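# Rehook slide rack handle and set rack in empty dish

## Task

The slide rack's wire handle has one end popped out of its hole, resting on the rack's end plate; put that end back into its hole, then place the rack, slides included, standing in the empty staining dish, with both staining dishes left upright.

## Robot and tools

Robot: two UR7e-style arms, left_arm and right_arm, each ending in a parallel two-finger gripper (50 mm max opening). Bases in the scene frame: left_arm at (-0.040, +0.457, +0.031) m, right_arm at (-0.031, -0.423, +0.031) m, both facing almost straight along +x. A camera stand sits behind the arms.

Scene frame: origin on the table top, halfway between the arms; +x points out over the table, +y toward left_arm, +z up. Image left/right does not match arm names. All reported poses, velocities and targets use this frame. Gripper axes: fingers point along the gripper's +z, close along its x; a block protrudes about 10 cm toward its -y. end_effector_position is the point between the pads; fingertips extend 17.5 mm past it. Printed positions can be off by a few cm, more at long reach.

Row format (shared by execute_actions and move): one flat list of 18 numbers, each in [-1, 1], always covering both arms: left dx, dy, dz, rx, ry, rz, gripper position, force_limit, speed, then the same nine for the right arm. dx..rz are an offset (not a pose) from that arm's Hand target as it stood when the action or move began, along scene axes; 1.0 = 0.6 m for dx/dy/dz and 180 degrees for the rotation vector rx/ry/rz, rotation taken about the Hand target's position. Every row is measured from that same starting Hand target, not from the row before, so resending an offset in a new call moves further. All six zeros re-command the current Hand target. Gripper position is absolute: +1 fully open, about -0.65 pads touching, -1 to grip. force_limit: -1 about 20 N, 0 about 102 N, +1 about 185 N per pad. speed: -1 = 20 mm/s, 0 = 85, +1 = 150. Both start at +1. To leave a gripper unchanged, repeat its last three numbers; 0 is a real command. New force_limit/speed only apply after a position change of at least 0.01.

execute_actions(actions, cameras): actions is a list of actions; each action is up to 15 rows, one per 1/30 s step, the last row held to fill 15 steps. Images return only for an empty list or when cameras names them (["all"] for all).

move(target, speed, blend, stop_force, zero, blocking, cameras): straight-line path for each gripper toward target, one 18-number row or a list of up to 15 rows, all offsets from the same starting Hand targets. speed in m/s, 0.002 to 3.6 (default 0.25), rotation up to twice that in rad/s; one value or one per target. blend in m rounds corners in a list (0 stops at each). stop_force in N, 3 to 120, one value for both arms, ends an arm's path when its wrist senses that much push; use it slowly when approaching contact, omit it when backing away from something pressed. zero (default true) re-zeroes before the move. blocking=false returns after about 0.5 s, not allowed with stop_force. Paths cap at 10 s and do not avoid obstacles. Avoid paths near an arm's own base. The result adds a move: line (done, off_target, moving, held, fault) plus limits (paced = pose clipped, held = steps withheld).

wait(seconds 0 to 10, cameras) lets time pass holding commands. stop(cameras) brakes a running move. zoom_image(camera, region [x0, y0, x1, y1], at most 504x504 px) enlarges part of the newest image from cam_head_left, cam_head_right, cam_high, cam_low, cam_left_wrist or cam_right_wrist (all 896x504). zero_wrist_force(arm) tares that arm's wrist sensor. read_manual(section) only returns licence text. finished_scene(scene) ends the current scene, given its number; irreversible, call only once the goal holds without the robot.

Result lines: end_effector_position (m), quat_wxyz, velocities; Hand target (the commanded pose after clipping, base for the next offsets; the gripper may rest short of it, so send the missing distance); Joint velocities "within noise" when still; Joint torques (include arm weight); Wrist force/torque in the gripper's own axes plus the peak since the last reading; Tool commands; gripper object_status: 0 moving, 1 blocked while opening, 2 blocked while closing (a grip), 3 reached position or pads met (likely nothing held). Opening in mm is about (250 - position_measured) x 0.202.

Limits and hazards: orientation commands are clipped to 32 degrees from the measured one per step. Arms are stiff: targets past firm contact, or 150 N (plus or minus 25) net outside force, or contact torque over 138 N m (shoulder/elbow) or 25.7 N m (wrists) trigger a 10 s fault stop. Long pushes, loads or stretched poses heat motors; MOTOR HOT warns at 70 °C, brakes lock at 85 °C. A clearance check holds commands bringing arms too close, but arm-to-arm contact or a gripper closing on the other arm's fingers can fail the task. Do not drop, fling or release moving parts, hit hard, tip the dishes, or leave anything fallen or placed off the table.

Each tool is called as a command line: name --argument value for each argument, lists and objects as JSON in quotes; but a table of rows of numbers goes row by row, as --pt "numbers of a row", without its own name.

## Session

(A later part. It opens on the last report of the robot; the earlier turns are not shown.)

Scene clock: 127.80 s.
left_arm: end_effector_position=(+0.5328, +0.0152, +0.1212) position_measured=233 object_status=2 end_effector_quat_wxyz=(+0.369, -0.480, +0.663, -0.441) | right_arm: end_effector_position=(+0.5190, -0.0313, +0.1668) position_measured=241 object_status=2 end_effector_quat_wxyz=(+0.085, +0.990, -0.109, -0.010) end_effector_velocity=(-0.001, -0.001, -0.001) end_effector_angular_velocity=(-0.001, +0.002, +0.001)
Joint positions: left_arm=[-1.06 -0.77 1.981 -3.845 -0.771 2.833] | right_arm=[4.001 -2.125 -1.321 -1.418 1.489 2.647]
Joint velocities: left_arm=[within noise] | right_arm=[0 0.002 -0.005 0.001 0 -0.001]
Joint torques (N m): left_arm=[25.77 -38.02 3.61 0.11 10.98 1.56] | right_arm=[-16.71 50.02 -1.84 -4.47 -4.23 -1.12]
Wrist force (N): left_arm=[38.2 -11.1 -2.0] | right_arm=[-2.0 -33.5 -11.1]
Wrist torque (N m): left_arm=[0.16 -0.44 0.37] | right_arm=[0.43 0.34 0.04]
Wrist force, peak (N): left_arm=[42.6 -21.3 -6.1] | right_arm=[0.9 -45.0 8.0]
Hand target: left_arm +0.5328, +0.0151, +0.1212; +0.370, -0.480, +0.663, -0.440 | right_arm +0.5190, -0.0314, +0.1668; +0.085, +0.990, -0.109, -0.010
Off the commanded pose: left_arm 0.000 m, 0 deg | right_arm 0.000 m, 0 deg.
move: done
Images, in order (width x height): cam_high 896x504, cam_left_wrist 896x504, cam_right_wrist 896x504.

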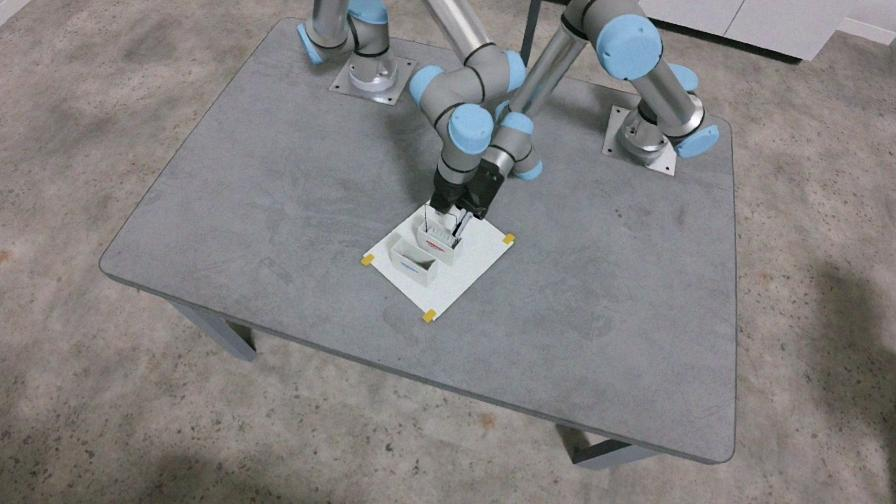

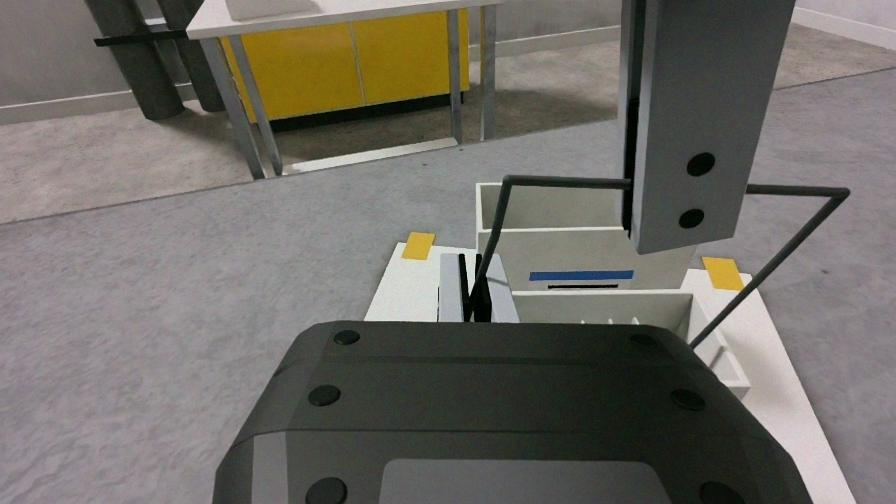

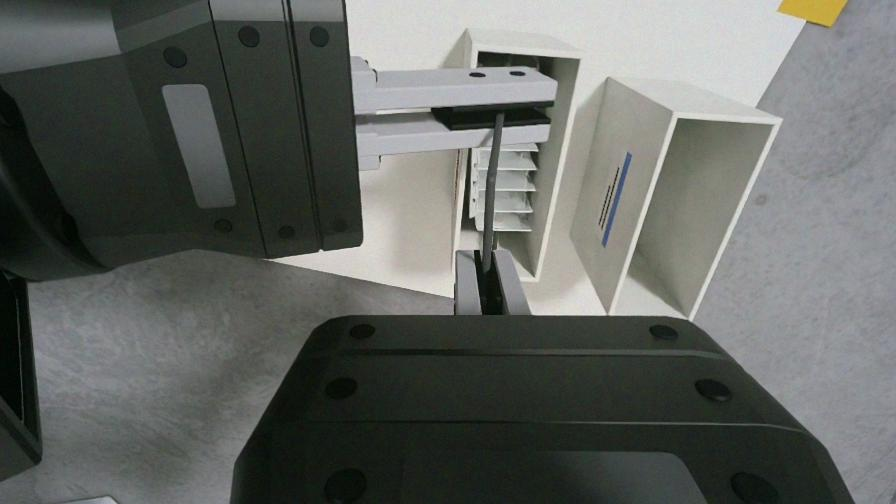

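move --pt "-0.0012 -0.0049 0 0 0 0 -1 -0.9 -0.6 0 0 0 0 0 0 -1 -0.9 -0.6" --pt "0.0005 0.0024 -0.0096 -0.0233 0.0052 0 -1 -0.9 -0.6 0.0029 0.013 -0.0038 -0.0233 0.0052 0 -1 -0.9 -0.6" --speed 0.03 --cameras '["cam_left_wrist","cam_right_wrist","cam_high"]'

zoom_image --camera "cam_right_wrist" --region '[400, 20, 600, 280]'

zoom_image --camera "cam_high" --region '[410, 205, 470, 265]'

Scene clock: 131.73 s.
left_arm: end_effector_position=(+0.5331, +0.0166, +0.1154) position_measured=233 object_status=2 end_effector_quat_wxyz=(+0.346, -0.497, +0.649, -0.461) | right_arm: end_effector_position=(+0.5207, -0.0235, +0.1645) position_measured=241 object_status=2 end_effector_quat_wxyz=(+0.122, +0.986, -0.109, -0.014) end_effector_velocity=(+0.000, +0.000, +0.001) end_effector_angular_velocity=(+0.003, -0.003, +0.001)
Joint positions: left_arm=[-1.05 -0.754 1.986 -3.887 -0.803 2.781] | right_arm=[4.019 -2.178 -1.234 -1.52 1.458 2.672]
Joint velocities: left_arm=[within noise] | right_arm=[0 0.003 -0.003 0.005 -0.001 -0.001]
Joint torques (N m): left_arm=[3.08 -44.76 -5.76 -0.63 4.15 2.14] | right_arm=[-7.2 51.89 5.22 1.71 -0.44 -1.05]
Wrist force (N): left_arm=[8.1 -3.5 0.7] | right_arm=[-3.4 -5.8 -9.1]
Wrist torque (N m): left_arm=[0.20 -0.78 0.14] | right_arm=[0.48 0.41 0.03]
Wrist force, peak (N): left_arm=[40.0 -11.7 -3.1] | right_arm=[-2.3 -35.3 -9.8]
Hand target: left_arm +0.5331, +0.0166, +0.1155; +0.346, -0.497, +0.649, -0.460 | right_arm +0.5207, -0.0236, +0.1645; +0.122, +0.986, -0.109, -0.014
Off the commanded pose: left_arm 0.000 m, 0 deg | right_arm 0.000 m, 0 deg.
move: done
Images, in order (width x height): cam_high 896x504, cam_left_wrist 896x504, cam_right_wrist 896x504.

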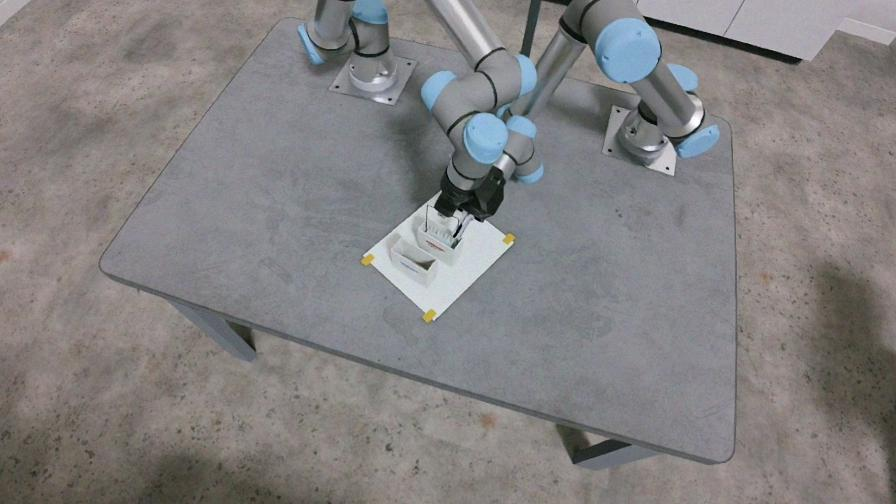

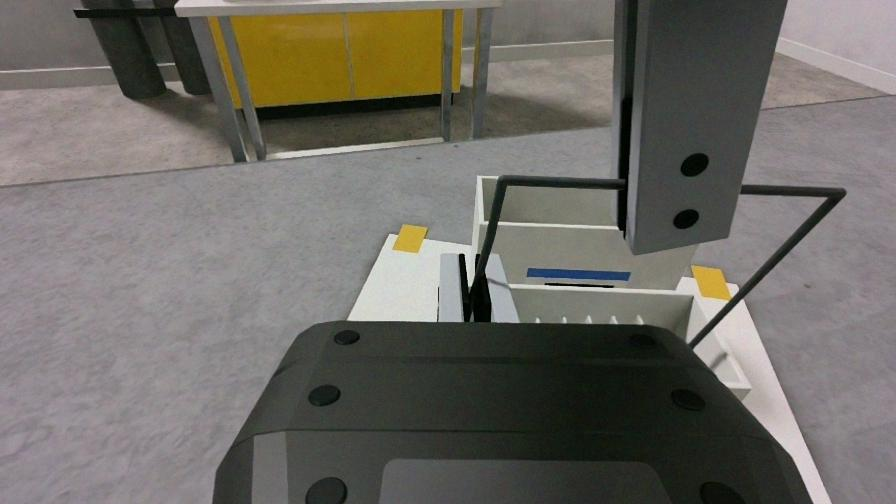

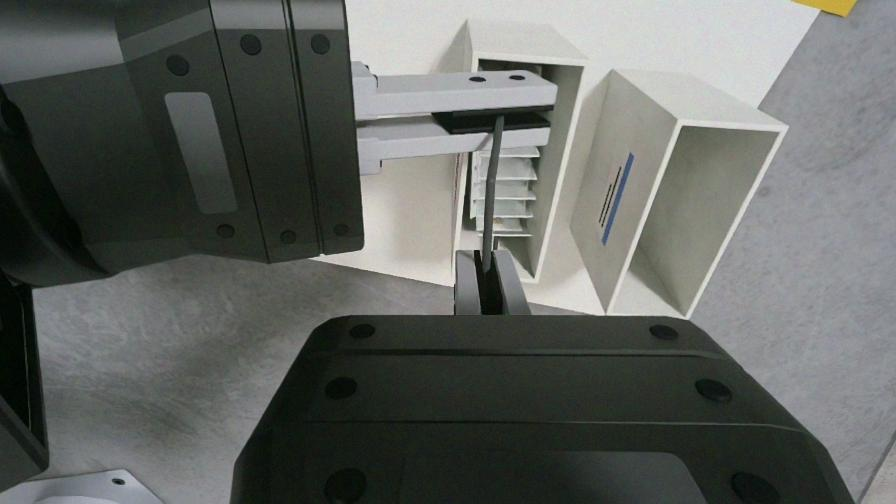

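Scaled by 1.938 from the camera's 896x504 image, which has a finer 1280x720 frame.

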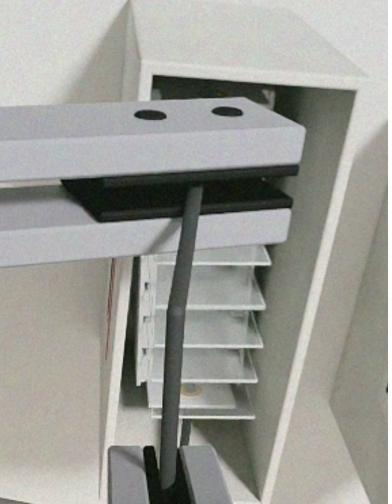

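Scaled by 8.400 from the camera's 896x504 image, which has a finer 1280x720 frame.

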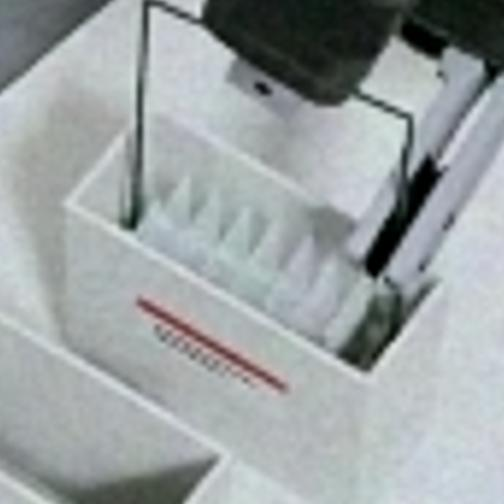

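zoom_image --camera "cam_high" --region '[440, 225, 470, 255]'

zoom_image --camera "cam_right_wrist" --region '[460, 40, 560, 110]'

zoom_image --camera "cam_left_wrist" --region '[420, 160, 680, 330]'

Scaled by 16.800 from the camera's 896x504 image, which has a finer 1280x720 frame.

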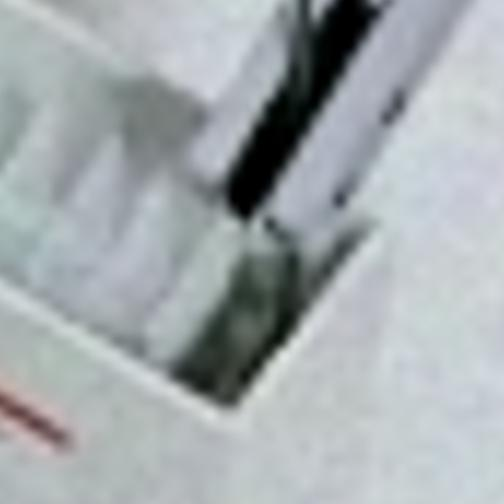

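Scaled by 5.040 from the camera's 896x504 image, which has a finer 1280x720 frame.

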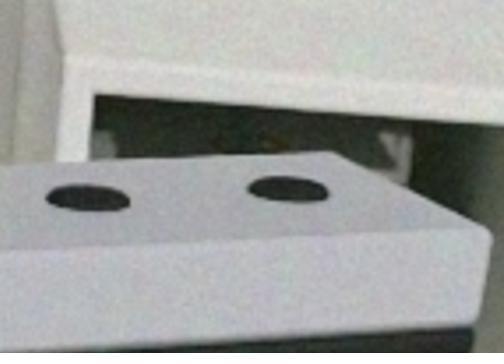

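Scaled by 1.938 from the camera's 896x504 image, which has a finer 1280x720 frame.

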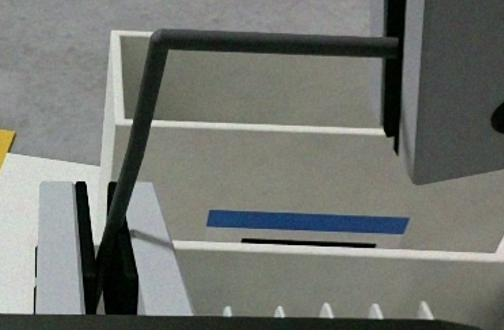

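move --target '[-0.0009,-0.0041,0,0,0,0,-1,-0.9,-0.6,0,0,0,0,0,0,-1,-0.9,-0.6]' --speed 0.02

move --target '[-0.0007,-0.0033,0,0,0,0,-1,-0.9,-0.6,0,0,0,0,0,0,-1,-0.9,-0.6]' --speed 0.02 --cameras '["cam_left_wrist","cam_right_wrist","cam_high"]'

zoom_image --camera "cam_high" --region '[410, 205, 470, 265]'

zoom_image --camera "cam_high" --region '[440, 225, 470, 255]'

zoom_image --camera "cam_right_wrist" --region '[460, 40, 560, 260]'

Scene clock: 135.83 s.
left_arm: end_effector_position=(+0.5326, +0.0141, +0.1155) position_measured=240 object_status=0 end_effector_quat_wxyz=(+0.346, -0.497, +0.649, -0.460) | right_arm: end_effector_position=(+0.5207, -0.0236, +0.1645) position_measured=241 object_status=2 end_effector_quat_wxyz=(+0.122, +0.986, -0.109, -0.014)
Joint positions: left_arm=[-1.053 -0.753 1.982 -3.882 -0.799 2.779] | right_arm=[4.019 -2.178 -1.234 -1.52 1.458 2.672]
Joint torques (N m): left_arm=[-5.26 -40.76 -16.52 -3.41 3.5 -2.38] | right_arm=[-10.43 48.65 12.86 -0.13 -0.9 -1.3]
Wrist force (N): left_arm=[2.7 4.2 3.3] | right_arm=[-2.5 2.3 -6.6]
Wrist torque (N m): left_arm=[0.37 -0.79 0.13] | right_arm=[0.48 0.37 0.06]
Wrist force, peak (N): left_arm=[9.8 -4.5 0.3] | right_arm=[-3.8 -7.0 -8.6]
Hand target: left_arm +0.5326, +0.0141, +0.1155; +0.346, -0.497, +0.649, -0.460 | right_arm +0.5207, -0.0236, +0.1645; +0.122, +0.986, -0.109, -0.014
Off the commanded pose: left_arm 0.000 m, 0 deg | right_arm 0.000 m, 0 deg.
move: done

Scene clock: 136.53 s.
left_arm: end_effector_position=(+0.5322, +0.0122, +0.1154) position_measured=240 object_status=2 end_effector_quat_wxyz=(+0.346, -0.497, +0.649, -0.460) | right_arm: end_effector_position=(+0.5207, -0.0236, +0.1645) position_measured=241 object_status=2 end_effector_quat_wxyz=(+0.122, +0.986, -0.109, -0.014)
Joint positions: left_arm=[-1.056 -0.752 1.979 -3.879 -0.797 2.778] | right_arm=[4.019 -2.178 -1.234 -1.52 1.458 2.672]
Joint torques (N m): left_arm=[-16.72 -45.52 -23.53 -3.96 0.11 -2.21] | right_arm=[-0.49 44.91 19 3.67 -1.39 -1.43]
Wrist force (N): left_arm=[-10.6 10.5 4.2] | right_arm=[-2.8 16.8 -5.9]
Wrist torque (N m): left_arm=[0.45 -0.72 -0.12] | right_arm=[0.42 0.38 0.13]
Wrist force, peak (N): left_arm=[-10.7 10.4 4.3] | right_arm=[-3.0 17.2 -5.7]
Hand target: left_arm +0.5322, +0.0121, +0.1155; +0.346, -0.497, +0.649, -0.460 | right_arm +0.5207, -0.0236, +0.1645; +0.122, +0.986, -0.109, -0.014
Off the commanded pose: left_arm 0.000 m, 0 deg | right_arm 0.000 m, 0 deg.
move: done
Images, in order (width x height): cam_high 896x504, cam_left_wrist 896x504, cam_right_wrist 896x504.

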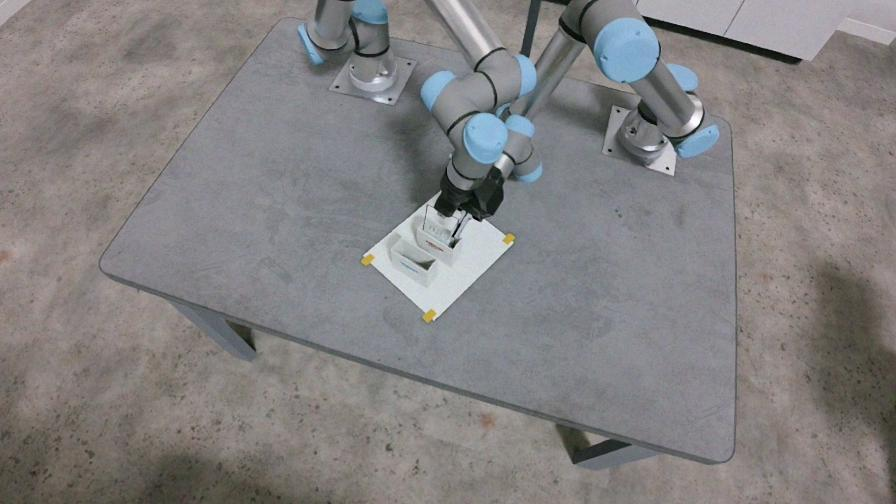

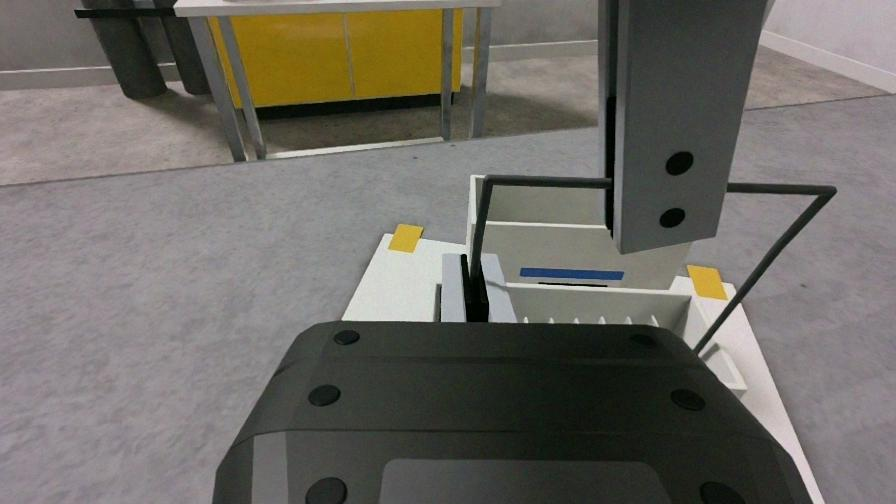

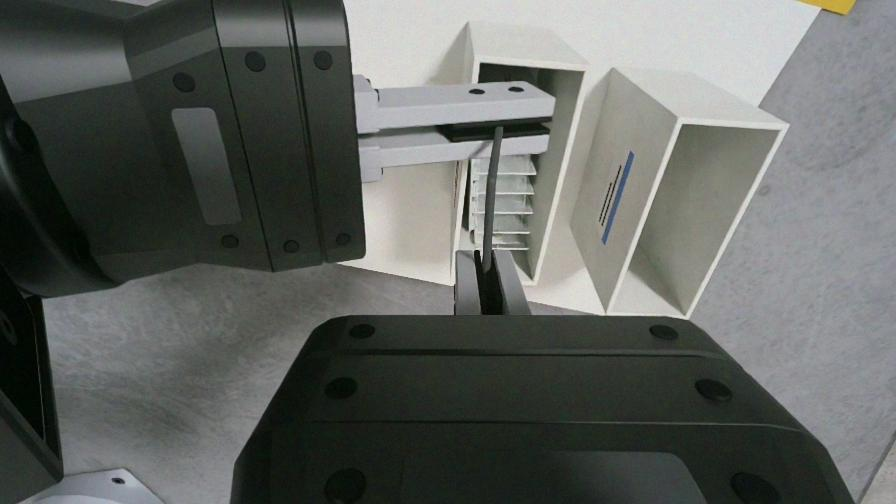

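Scaled by 8.400 from the camera's 896x504 image, which has a finer 1280x720 frame.

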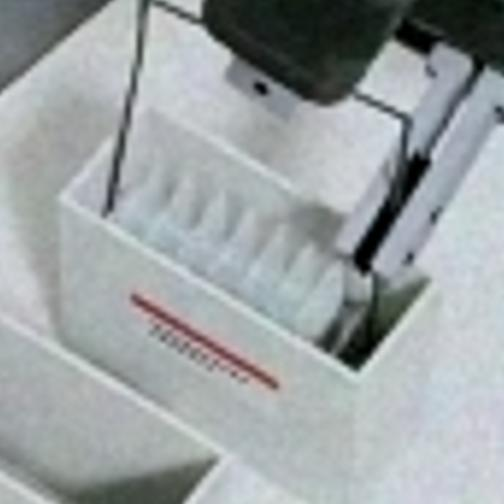

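Scaled by 16.800 from the camera's 896x504 image, which has a finer 1280x720 frame.

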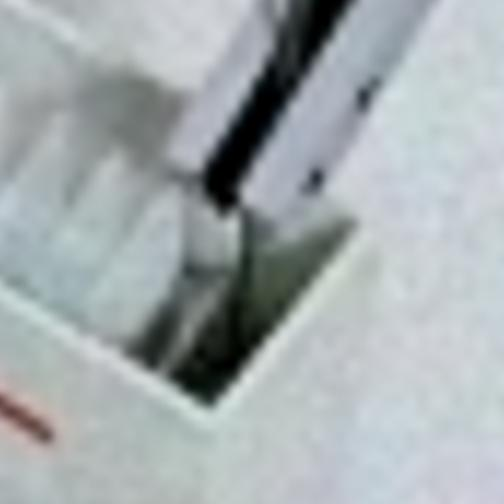

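Scaled by 2.291 from the camera's 896x504 image, which has a finer 1280x720 frame.

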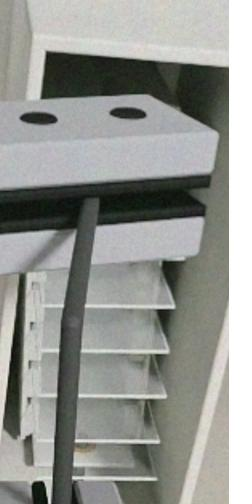

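move --pt "0.0005 0.0023 0 0 0 0 -1 -0.9 -0.6 0 0 0 0 0 0 -1 -0.9 -0.6" --pt "0.0005 0.0023 0.0133 0 0 0 -1 -0.9 -0.6 0 0 0.0133 0 0 0 -1 -0.9 -0.6" --speed 0.02 --cameras '["cam_left_wrist","cam_right_wrist","cam_high","cam_low"]'

zoom_image --camera "cam_high" --region '[410, 205, 470, 265]'

zoom_image --camera "cam_left_wrist" --region '[420, 160, 780, 400]'

zoom_image --camera "cam_right_wrist" --region '[440, 40, 600, 260]'

Scene clock: 143.70 s.
left_arm: end_effector_position=(+0.5324, +0.0135, +0.1235) position_measured=240 object_status=2 end_effector_quat_wxyz=(+0.346, -0.497, +0.649, -0.460) | right_arm: end_effector_position=(+0.5207, -0.0235, +0.1727) position_measured=241 object_status=2 end_effector_quat_wxyz=(+0.122, +0.986, -0.109, -0.014)
Joint positions: left_arm=[-1.054 -0.773 1.985 -3.866 -0.799 2.779] | right_arm=[4.019 -2.172 -1.221 -1.538 1.458 2.672]
Joint torques (N m): left_arm=[6.88 -38.9 -10.49 -6.75 2.93 1.27] | right_arm=[3.64 42.59 15.96 4.44 -1.72 -1.48]
Wrist force (N): left_arm=[1.7 4.7 2.5] | right_arm=[-2.1 3.6 -2.7]
Wrist torque (N m): left_arm=[0.33 -0.76 -0.03] | right_arm=[0.46 0.37 0.10]
Wrist force, peak (N): left_arm=[-10.8 10.7 4.7] | right_arm=[-3.2 17.3 -6.1]
Hand target: left_arm +0.5325, +0.0135, +0.1235; +0.346, -0.497, +0.649, -0.460 | right_arm +0.5207, -0.0236, +0.1725; +0.122, +0.986, -0.109, -0.014
Off the commanded pose: left_arm 0.000 m, 0 deg | right_arm 0.000 m, 0 deg.
move: done
Images, in order (width x height): cam_high 896x504, cam_low 896x504, cam_left_wrist 896x504, cam_right_wrist 896x504.

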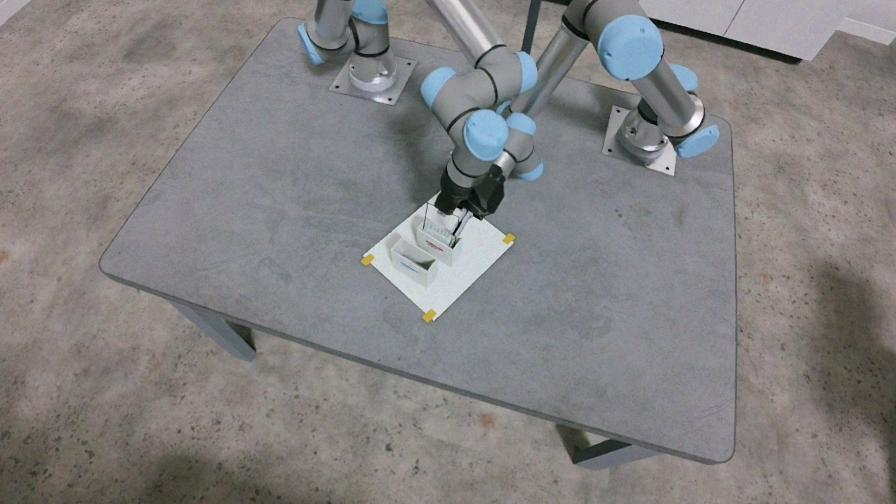

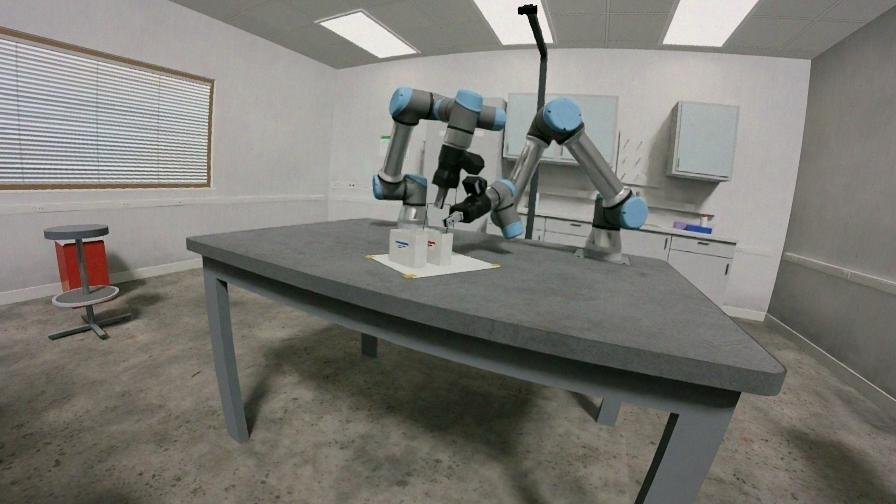

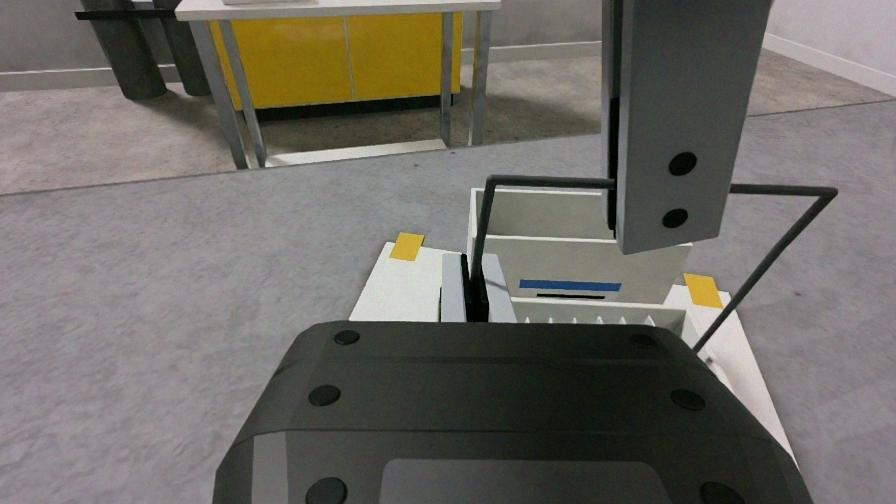

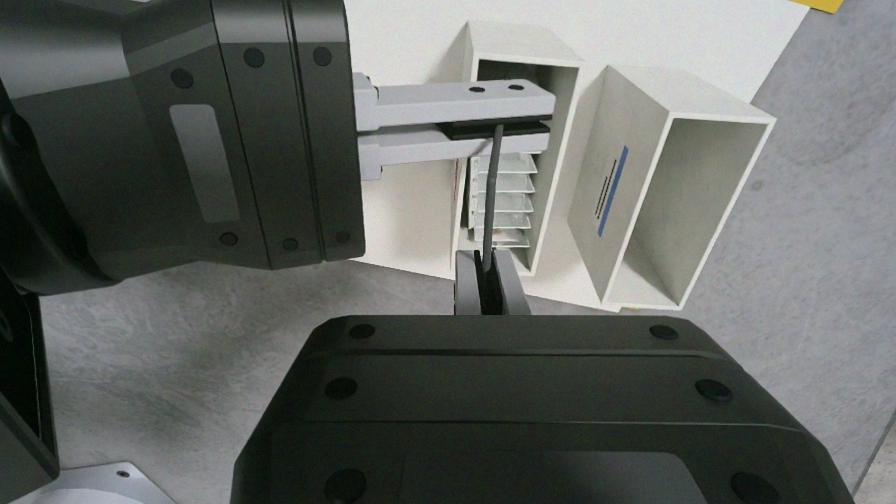

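Scaled by 8.400 from the camera's 896x504 image, which has a finer 1280x720 frame.

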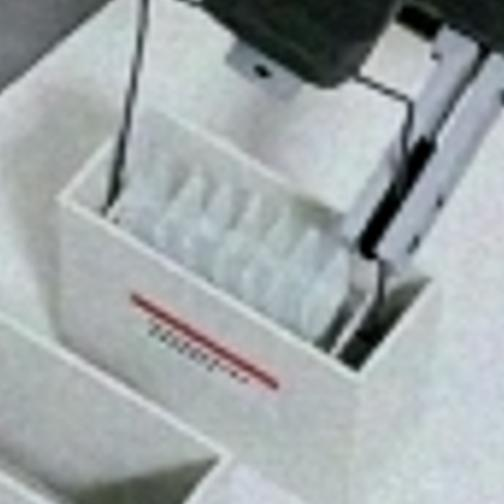

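Scaled by 1.400 from the camera's 896x504 image, which has a finer 1280x720 frame.

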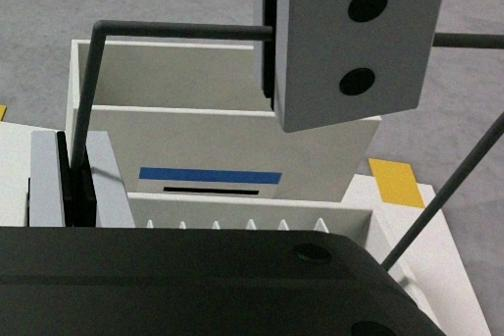

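Scaled by 2.291 from the camera's 896x504 image, which has a finer 1280x720 frame.

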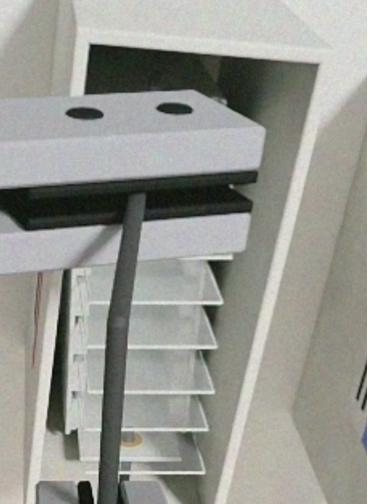

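move --target '[0,0,-0.012,0,0,0,-1,-0.9,-0.6,0,0,-0.012,0,0,0,-1,-0.9,-0.6]' --speed 0.03

move --pt "0 0 0 0 0 0 0.2 -0.9 -0.8 0 0 0 0 0 0 -1 -0.9 -0.6" --pt "-0.16 0.036 0.06 0 0 0 0.2 -0.9 -0.8 0 0 0 0 0 0 -1 -0.9 -0.6" --pt "-0.26 0.06 0.12 0 0 0 0.2 -0.9 -0.8 0 0 0 0 0 0 -1 -0.9 -0.6" --speed '[0.1,0.12,0.2]' --cameras '["cam_left_wrist","cam_right_wrist"]'

zoom_image --camera "cam_left_wrist" --region '[380, 60, 680, 330]'

zoom_image --camera "cam_right_wrist" --region '[420, 30, 620, 320]'

Scene clock: 146.57 s.
left_arm: end_effector_position=(+0.5325, +0.0135, +0.1162) position_measured=240 object_status=2 end_effector_quat_wxyz=(+0.346, -0.497, +0.649, -0.460) | right_arm: end_effector_position=(+0.5207, -0.0236, +0.1652) position_measured=241 object_status=2 end_effector_quat_wxyz=(+0.122, +0.986, -0.109, -0.014)
Joint positions: left_arm=[-1.054 -0.755 1.982 -3.88 -0.799 2.779] | right_arm=[4.019 -2.177 -1.233 -1.522 1.458 2.672]
Joint torques (N m): left_arm=[6.15 -56.36 -17.09 -3.29 4.02 -1.39] | right_arm=[-9.61 45.39 29.01 0.36 -1.63 -1.43]
Wrist force (N): left_arm=[1.2 5.4 2.8] | right_arm=[-2.3 4.2 -3.1]
Wrist torque (N m): left_arm=[0.37 -0.72 -0.04] | right_arm=[0.51 0.40 0.10]
Wrist force, peak (N): left_arm=[1.5 5.4 2.8] | right_arm=[-2.4 4.1 -3.5]
Hand target: left_arm +0.5325, +0.0135, +0.1163; +0.346, -0.497, +0.649, -0.460 | right_arm +0.5207, -0.0236, +0.1653; +0.122, +0.986, -0.109, -0.014
Off the commanded pose: left_arm 0.000 m, 0 deg | right_arm 0.000 m, 0 deg.
move: done

Scene clock: 149.47 s.
left_arm: end_effector_position=(+0.3765, +0.0495, +0.1882) position_measured=123 object_status=3 end_effector_quat_wxyz=(+0.346, -0.497, +0.649, -0.460) | right_arm: end_effector_position=(+0.5207, -0.0236, +0.1653) position_measured=241 object_status=2 end_effector_quat_wxyz=(+0.122, +0.986, -0.109, -0.014)
Joint positions: left_arm=[-1.38 -1.124 2.402 -3.691 -0.529 2.476] | right_arm=[4.019 -2.177 -1.233 -1.522 1.458 2.672]
Joint torques (N m): left_arm=[-10.08 -37.17 -2.74 -2.93 0.6 0.21] | right_arm=[5.69 58.41 38.67 0.14 -1.94 -1.43]
Wrist force (N): left_arm=[1.6 -2.2 -0.6] | right_arm=[-2.1 1.7 3.4]
Wrist torque (N m): left_arm=[0.28 -0.60 -0.33] | right_arm=[0.44 0.40 0.07]
Wrist force, peak (N): left_arm=[-1.3 5.2 2.8] | right_arm=[-2.4 7.0 -2.7]
Hand target: left_arm +0.3765, +0.0495, +0.1883; +0.346, -0.497, +0.649, -0.460 | right_arm +0.5207, -0.0236, +0.1653; +0.122, +0.986, -0.109, -0.014
Off the commanded pose: left_arm 0.000 m, 0 deg | right_arm 0.000 m, 0 deg.
move: done
Images, in order (width x height): cam_left_wrist 896x504, cam_right_wrist 896x504.

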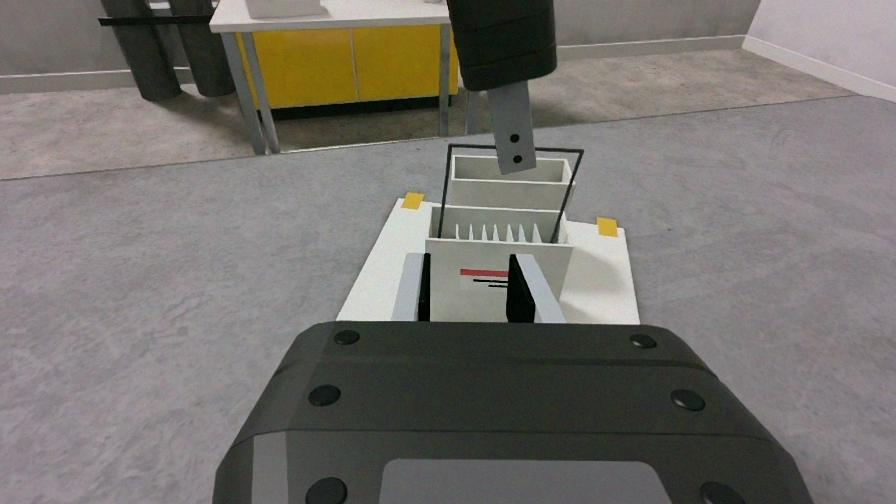

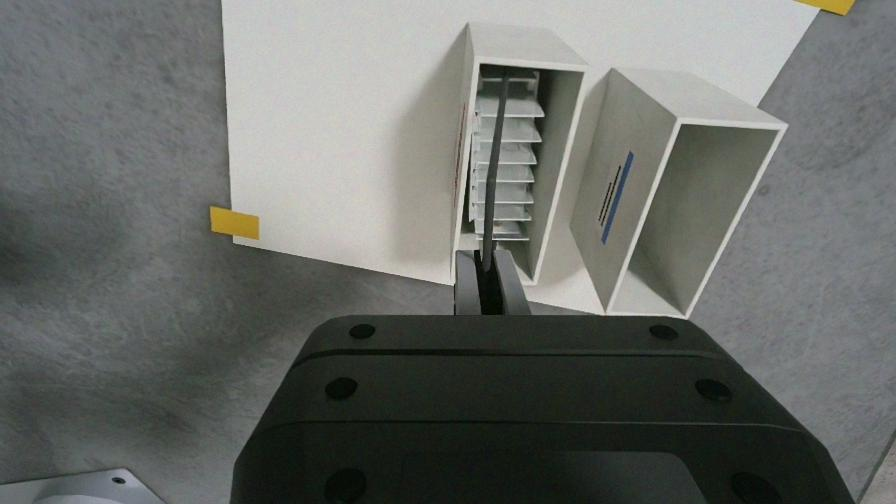

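Scaled by 1.680 from the camera's 896x504 image, which has a finer 1280x720 frame.

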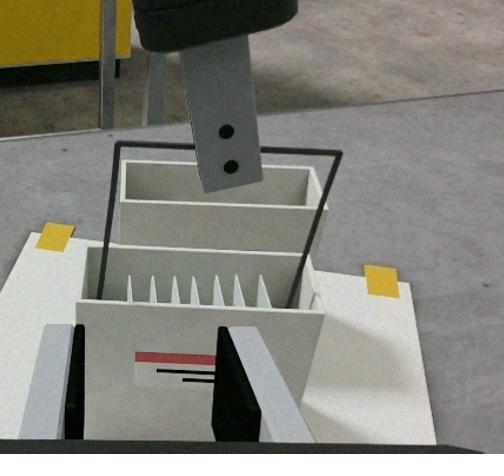

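Scaled by 1.738 from the camera's 896x504 image, which has a finer 1280x720 frame.

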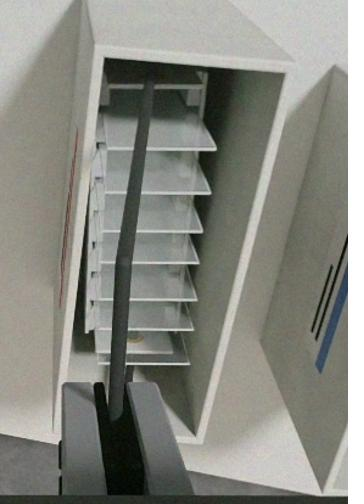

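move --pt "0 0 0 0 0 0 0.2 -0.9 -0.8 0 0 0.03 0 0 0 -1 -0.9 -0.6" --pt "0 0 0 0 0 0 0.2 -0.9 -0.8 0 0 0.19 0 0 0 -1 -0.9 -0.6" --speed '[0.03,0.08]' --cameras '["cam_left_wrist","cam_right_wrist","cam_high"]'

zoom_image --camera "cam_left_wrist" --region '[380, 0, 680, 330]'

zoom_image --camera "cam_right_wrist" --region '[400, 0, 750, 320]'

zoom_image --camera "cam_high" --region '[370, 180, 490, 300]'

Scene clock: 153.30 s.
left_arm: end_effector_position=(+0.3765, +0.0495, +0.1883) position_measured=123 object_status=3 end_effector_quat_wxyz=(+0.346, -0.497, +0.649, -0.460) | right_arm: end_effector_position=(+0.5207, -0.0236, +0.2794) position_measured=241 object_status=2 end_effector_quat_wxyz=(+0.122, +0.986, -0.109, -0.014)
Joint positions: left_arm=[-1.38 -1.124 2.403 -3.69 -0.529 2.476] | right_arm=[4.019 -2.137 -1.003 -1.792 1.458 2.671]
Joint torques (N m): left_arm=[-10.53 -37.84 -0.46 -0.54 4.14 -2.08] | right_arm=[9.91 40.43 21.89 3.45 -1.3 -0.6]
Wrist force (N): left_arm=[1.5 -2.3 -0.5] | right_arm=[-2.1 1.8 4.1]
Wrist torque (N m): left_arm=[0.26 -0.59 -0.33] | right_arm=[0.54 0.37 0.07]
Wrist force, peak (N): left_arm=[1.9 -2.2 -0.5] | right_arm=[-2.2 1.2 5.0]
Hand target: left_arm +0.3765, +0.0495, +0.1883; +0.346, -0.497, +0.649, -0.460 | right_arm +0.5207, -0.0236, +0.2793; +0.122, +0.986, -0.109, -0.014
Off the commanded pose: left_arm 0.000 m, 0 deg | right_arm 0.000 m, 0 deg.
move: done
Images, in order (width x height): cam_high 896x504, cam_left_wrist 896x504, cam_right_wrist 896x504.

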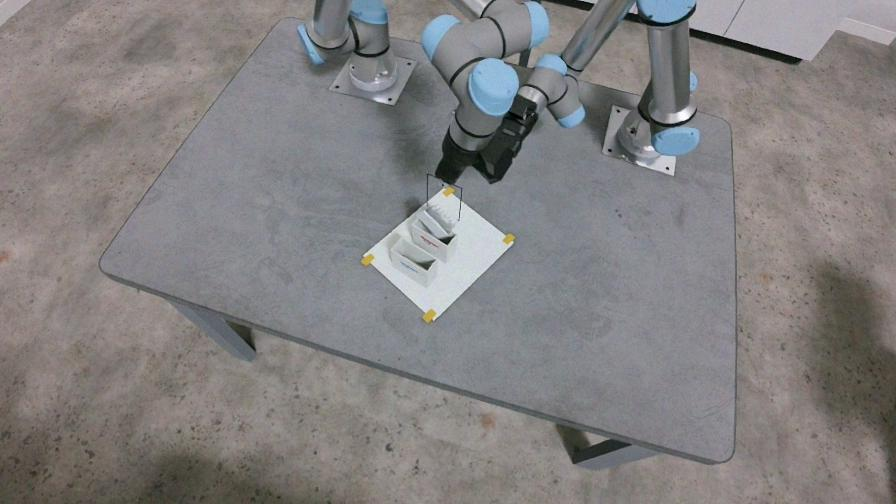

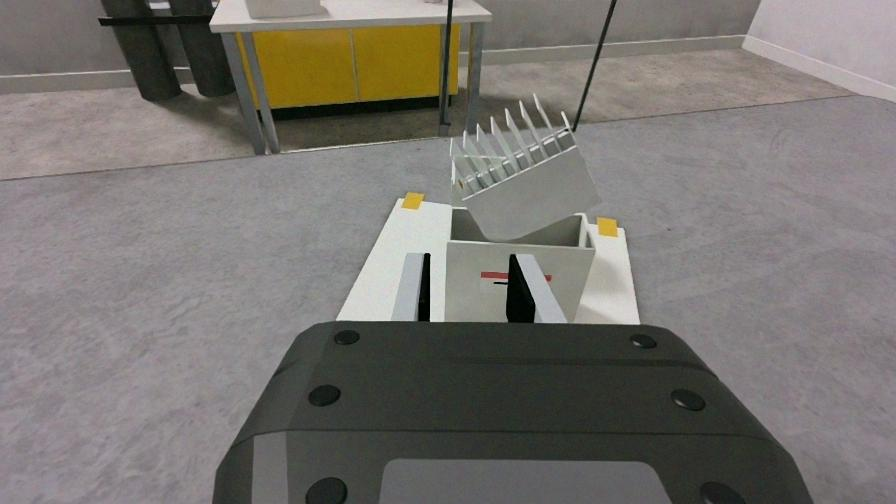

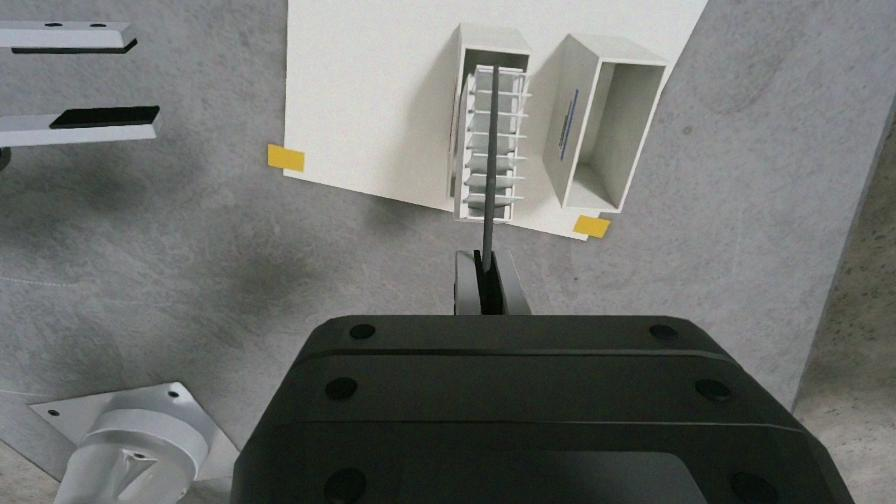

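Scaled by 1.527 from the camera's 896x504 image, which has a finer 1280x720 frame.

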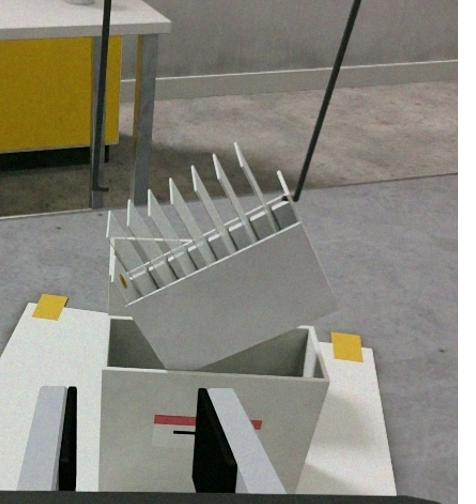

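Scaled by 1.440 from the camera's 896x504 image, which has a finer 1280x720 frame.

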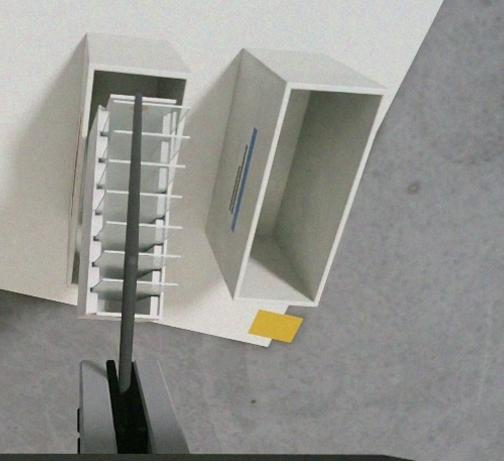

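Scaled by 4.200 from the camera's 896x504 image, which has a finer 1280x720 frame.

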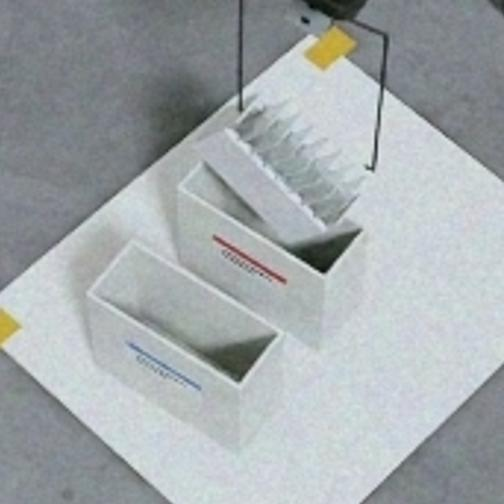

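move --pt "0 0 0 0 0 0 0.2 -0.9 -0.8 0 0 -0.15 0 0 0 -1 -0.9 -0.6" --speed 0.05 --cameras '["cam_left_wrist","cam_right_wrist","cam_high"]'

zoom_image --camera "cam_left_wrist" --region '[380, 60, 640, 330]'

zoom_image --camera "cam_right_wrist" --region '[420, 0, 620, 320]'

Scene clock: 158.03 s.
left_arm: end_effector_position=(+0.3765, +0.0495, +0.1883) position_measured=123 object_status=3 end_effector_quat_wxyz=(+0.346, -0.497, +0.649, -0.460) | right_arm: end_effector_position=(+0.5207, -0.0236, +0.1891) position_measured=241 object_status=2 end_effector_quat_wxyz=(+0.122, +0.986, -0.109, -0.014) end_effector_velocity=(+0.000, +0.000, +0.002) end_effector_angular_velocity=(+0.000, +0.000, +0.000)
Joint positions: left_arm=[-1.38 -1.124 2.403 -3.69 -0.529 2.476] | right_arm=[4.019 -2.163 -1.194 -1.576 1.458 2.672]
Joint velocities: left_arm=[within noise] | right_arm=[0 0.002 0.004 -0.006 0 0]
Joint torques (N m): left_arm=[-10.7 -37.26 -0.31 -0.84 4.01 -1.92] | right_arm=[-10.05 57.66 37.56 0.07 1.62 0.15]
Wrist force (N): left_arm=[1.5 -1.9 -0.7] | right_arm=[-2.2 2.3 2.7]
Wrist torque (N m): left_arm=[0.32 -0.59 -0.33] | right_arm=[0.51 0.40 0.07]
Wrist force, peak (N): left_arm=[1.7 -2.4 -0.7] | right_arm=[-3.8 10.9 -15.9]
Hand target: left_arm +0.3765, +0.0495, +0.1883; +0.346, -0.497, +0.649, -0.460 | right_arm +0.5207, -0.0236, +0.1893; +0.122, +0.986, -0.109, -0.014
Off the commanded pose: left_arm 0.000 m, 0 deg | right_arm 0.000 m, 0 deg.
move: done
Images, in order (width x height): cam_high 896x504, cam_left_wrist 896x504, cam_right_wrist 896x504.

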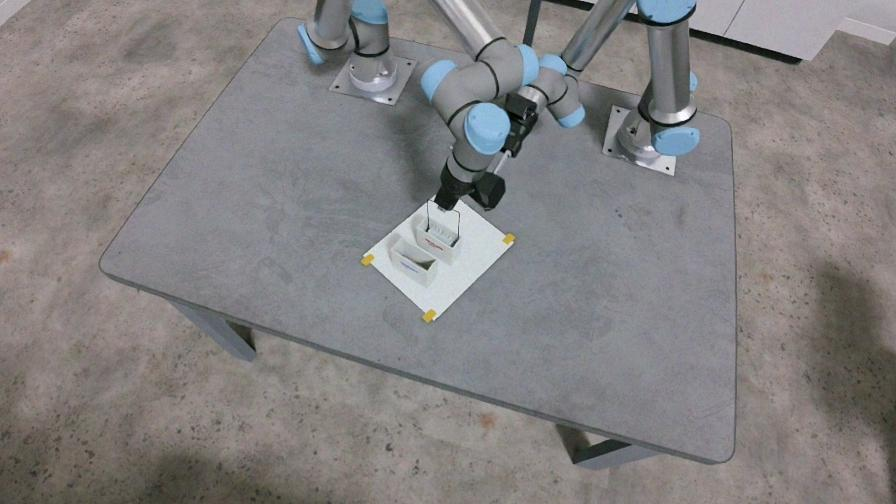

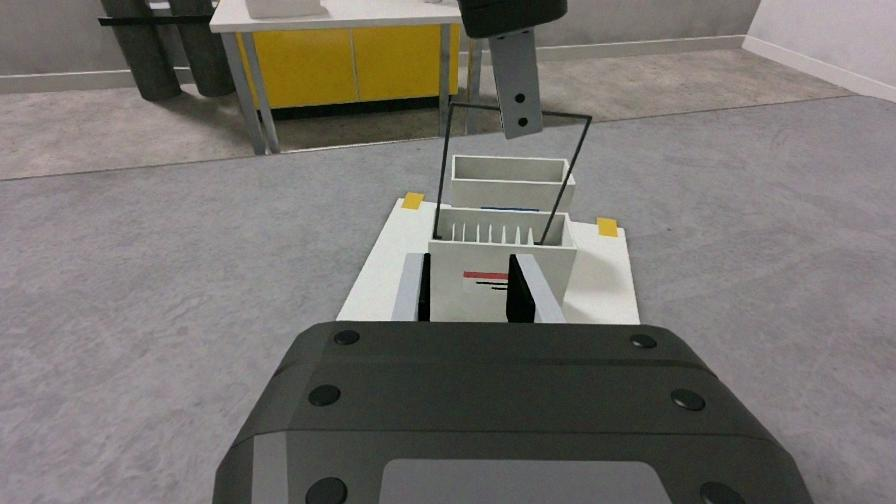

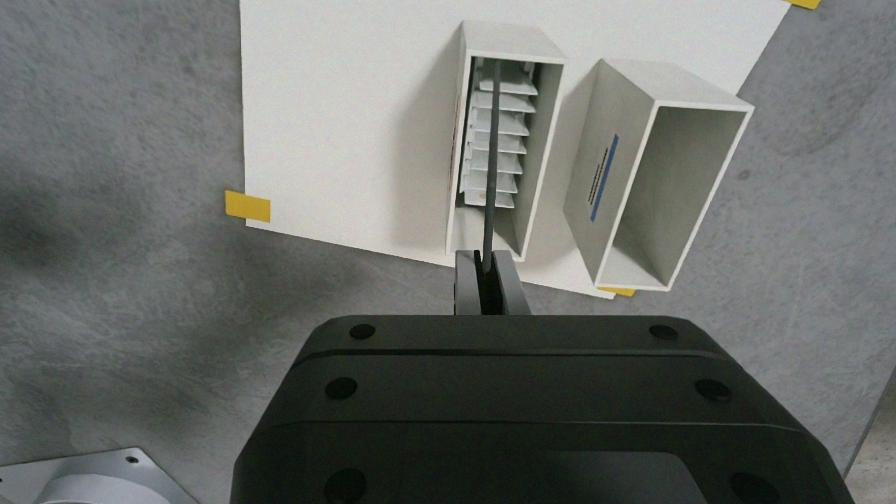

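Scaled by 1.867 from the camera's 896x504 image, which has a finer 1280x720 frame.

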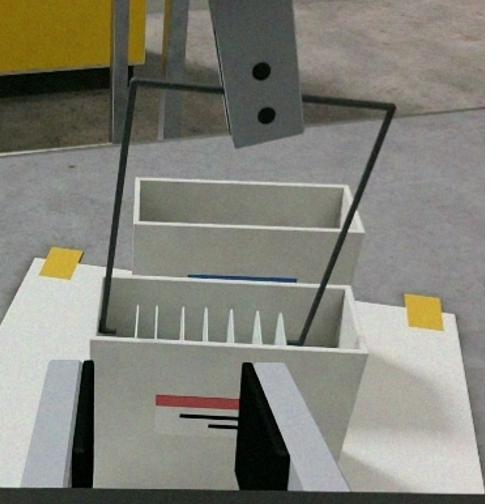

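Scaled by 1.575 from the camera's 896x504 image, which has a finer 1280x720 frame.

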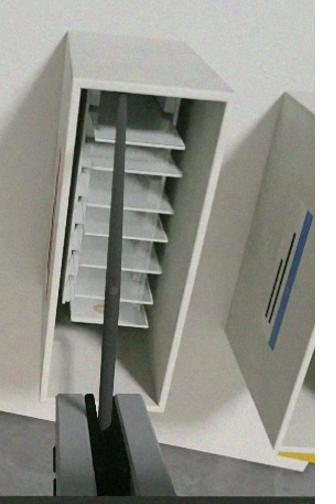

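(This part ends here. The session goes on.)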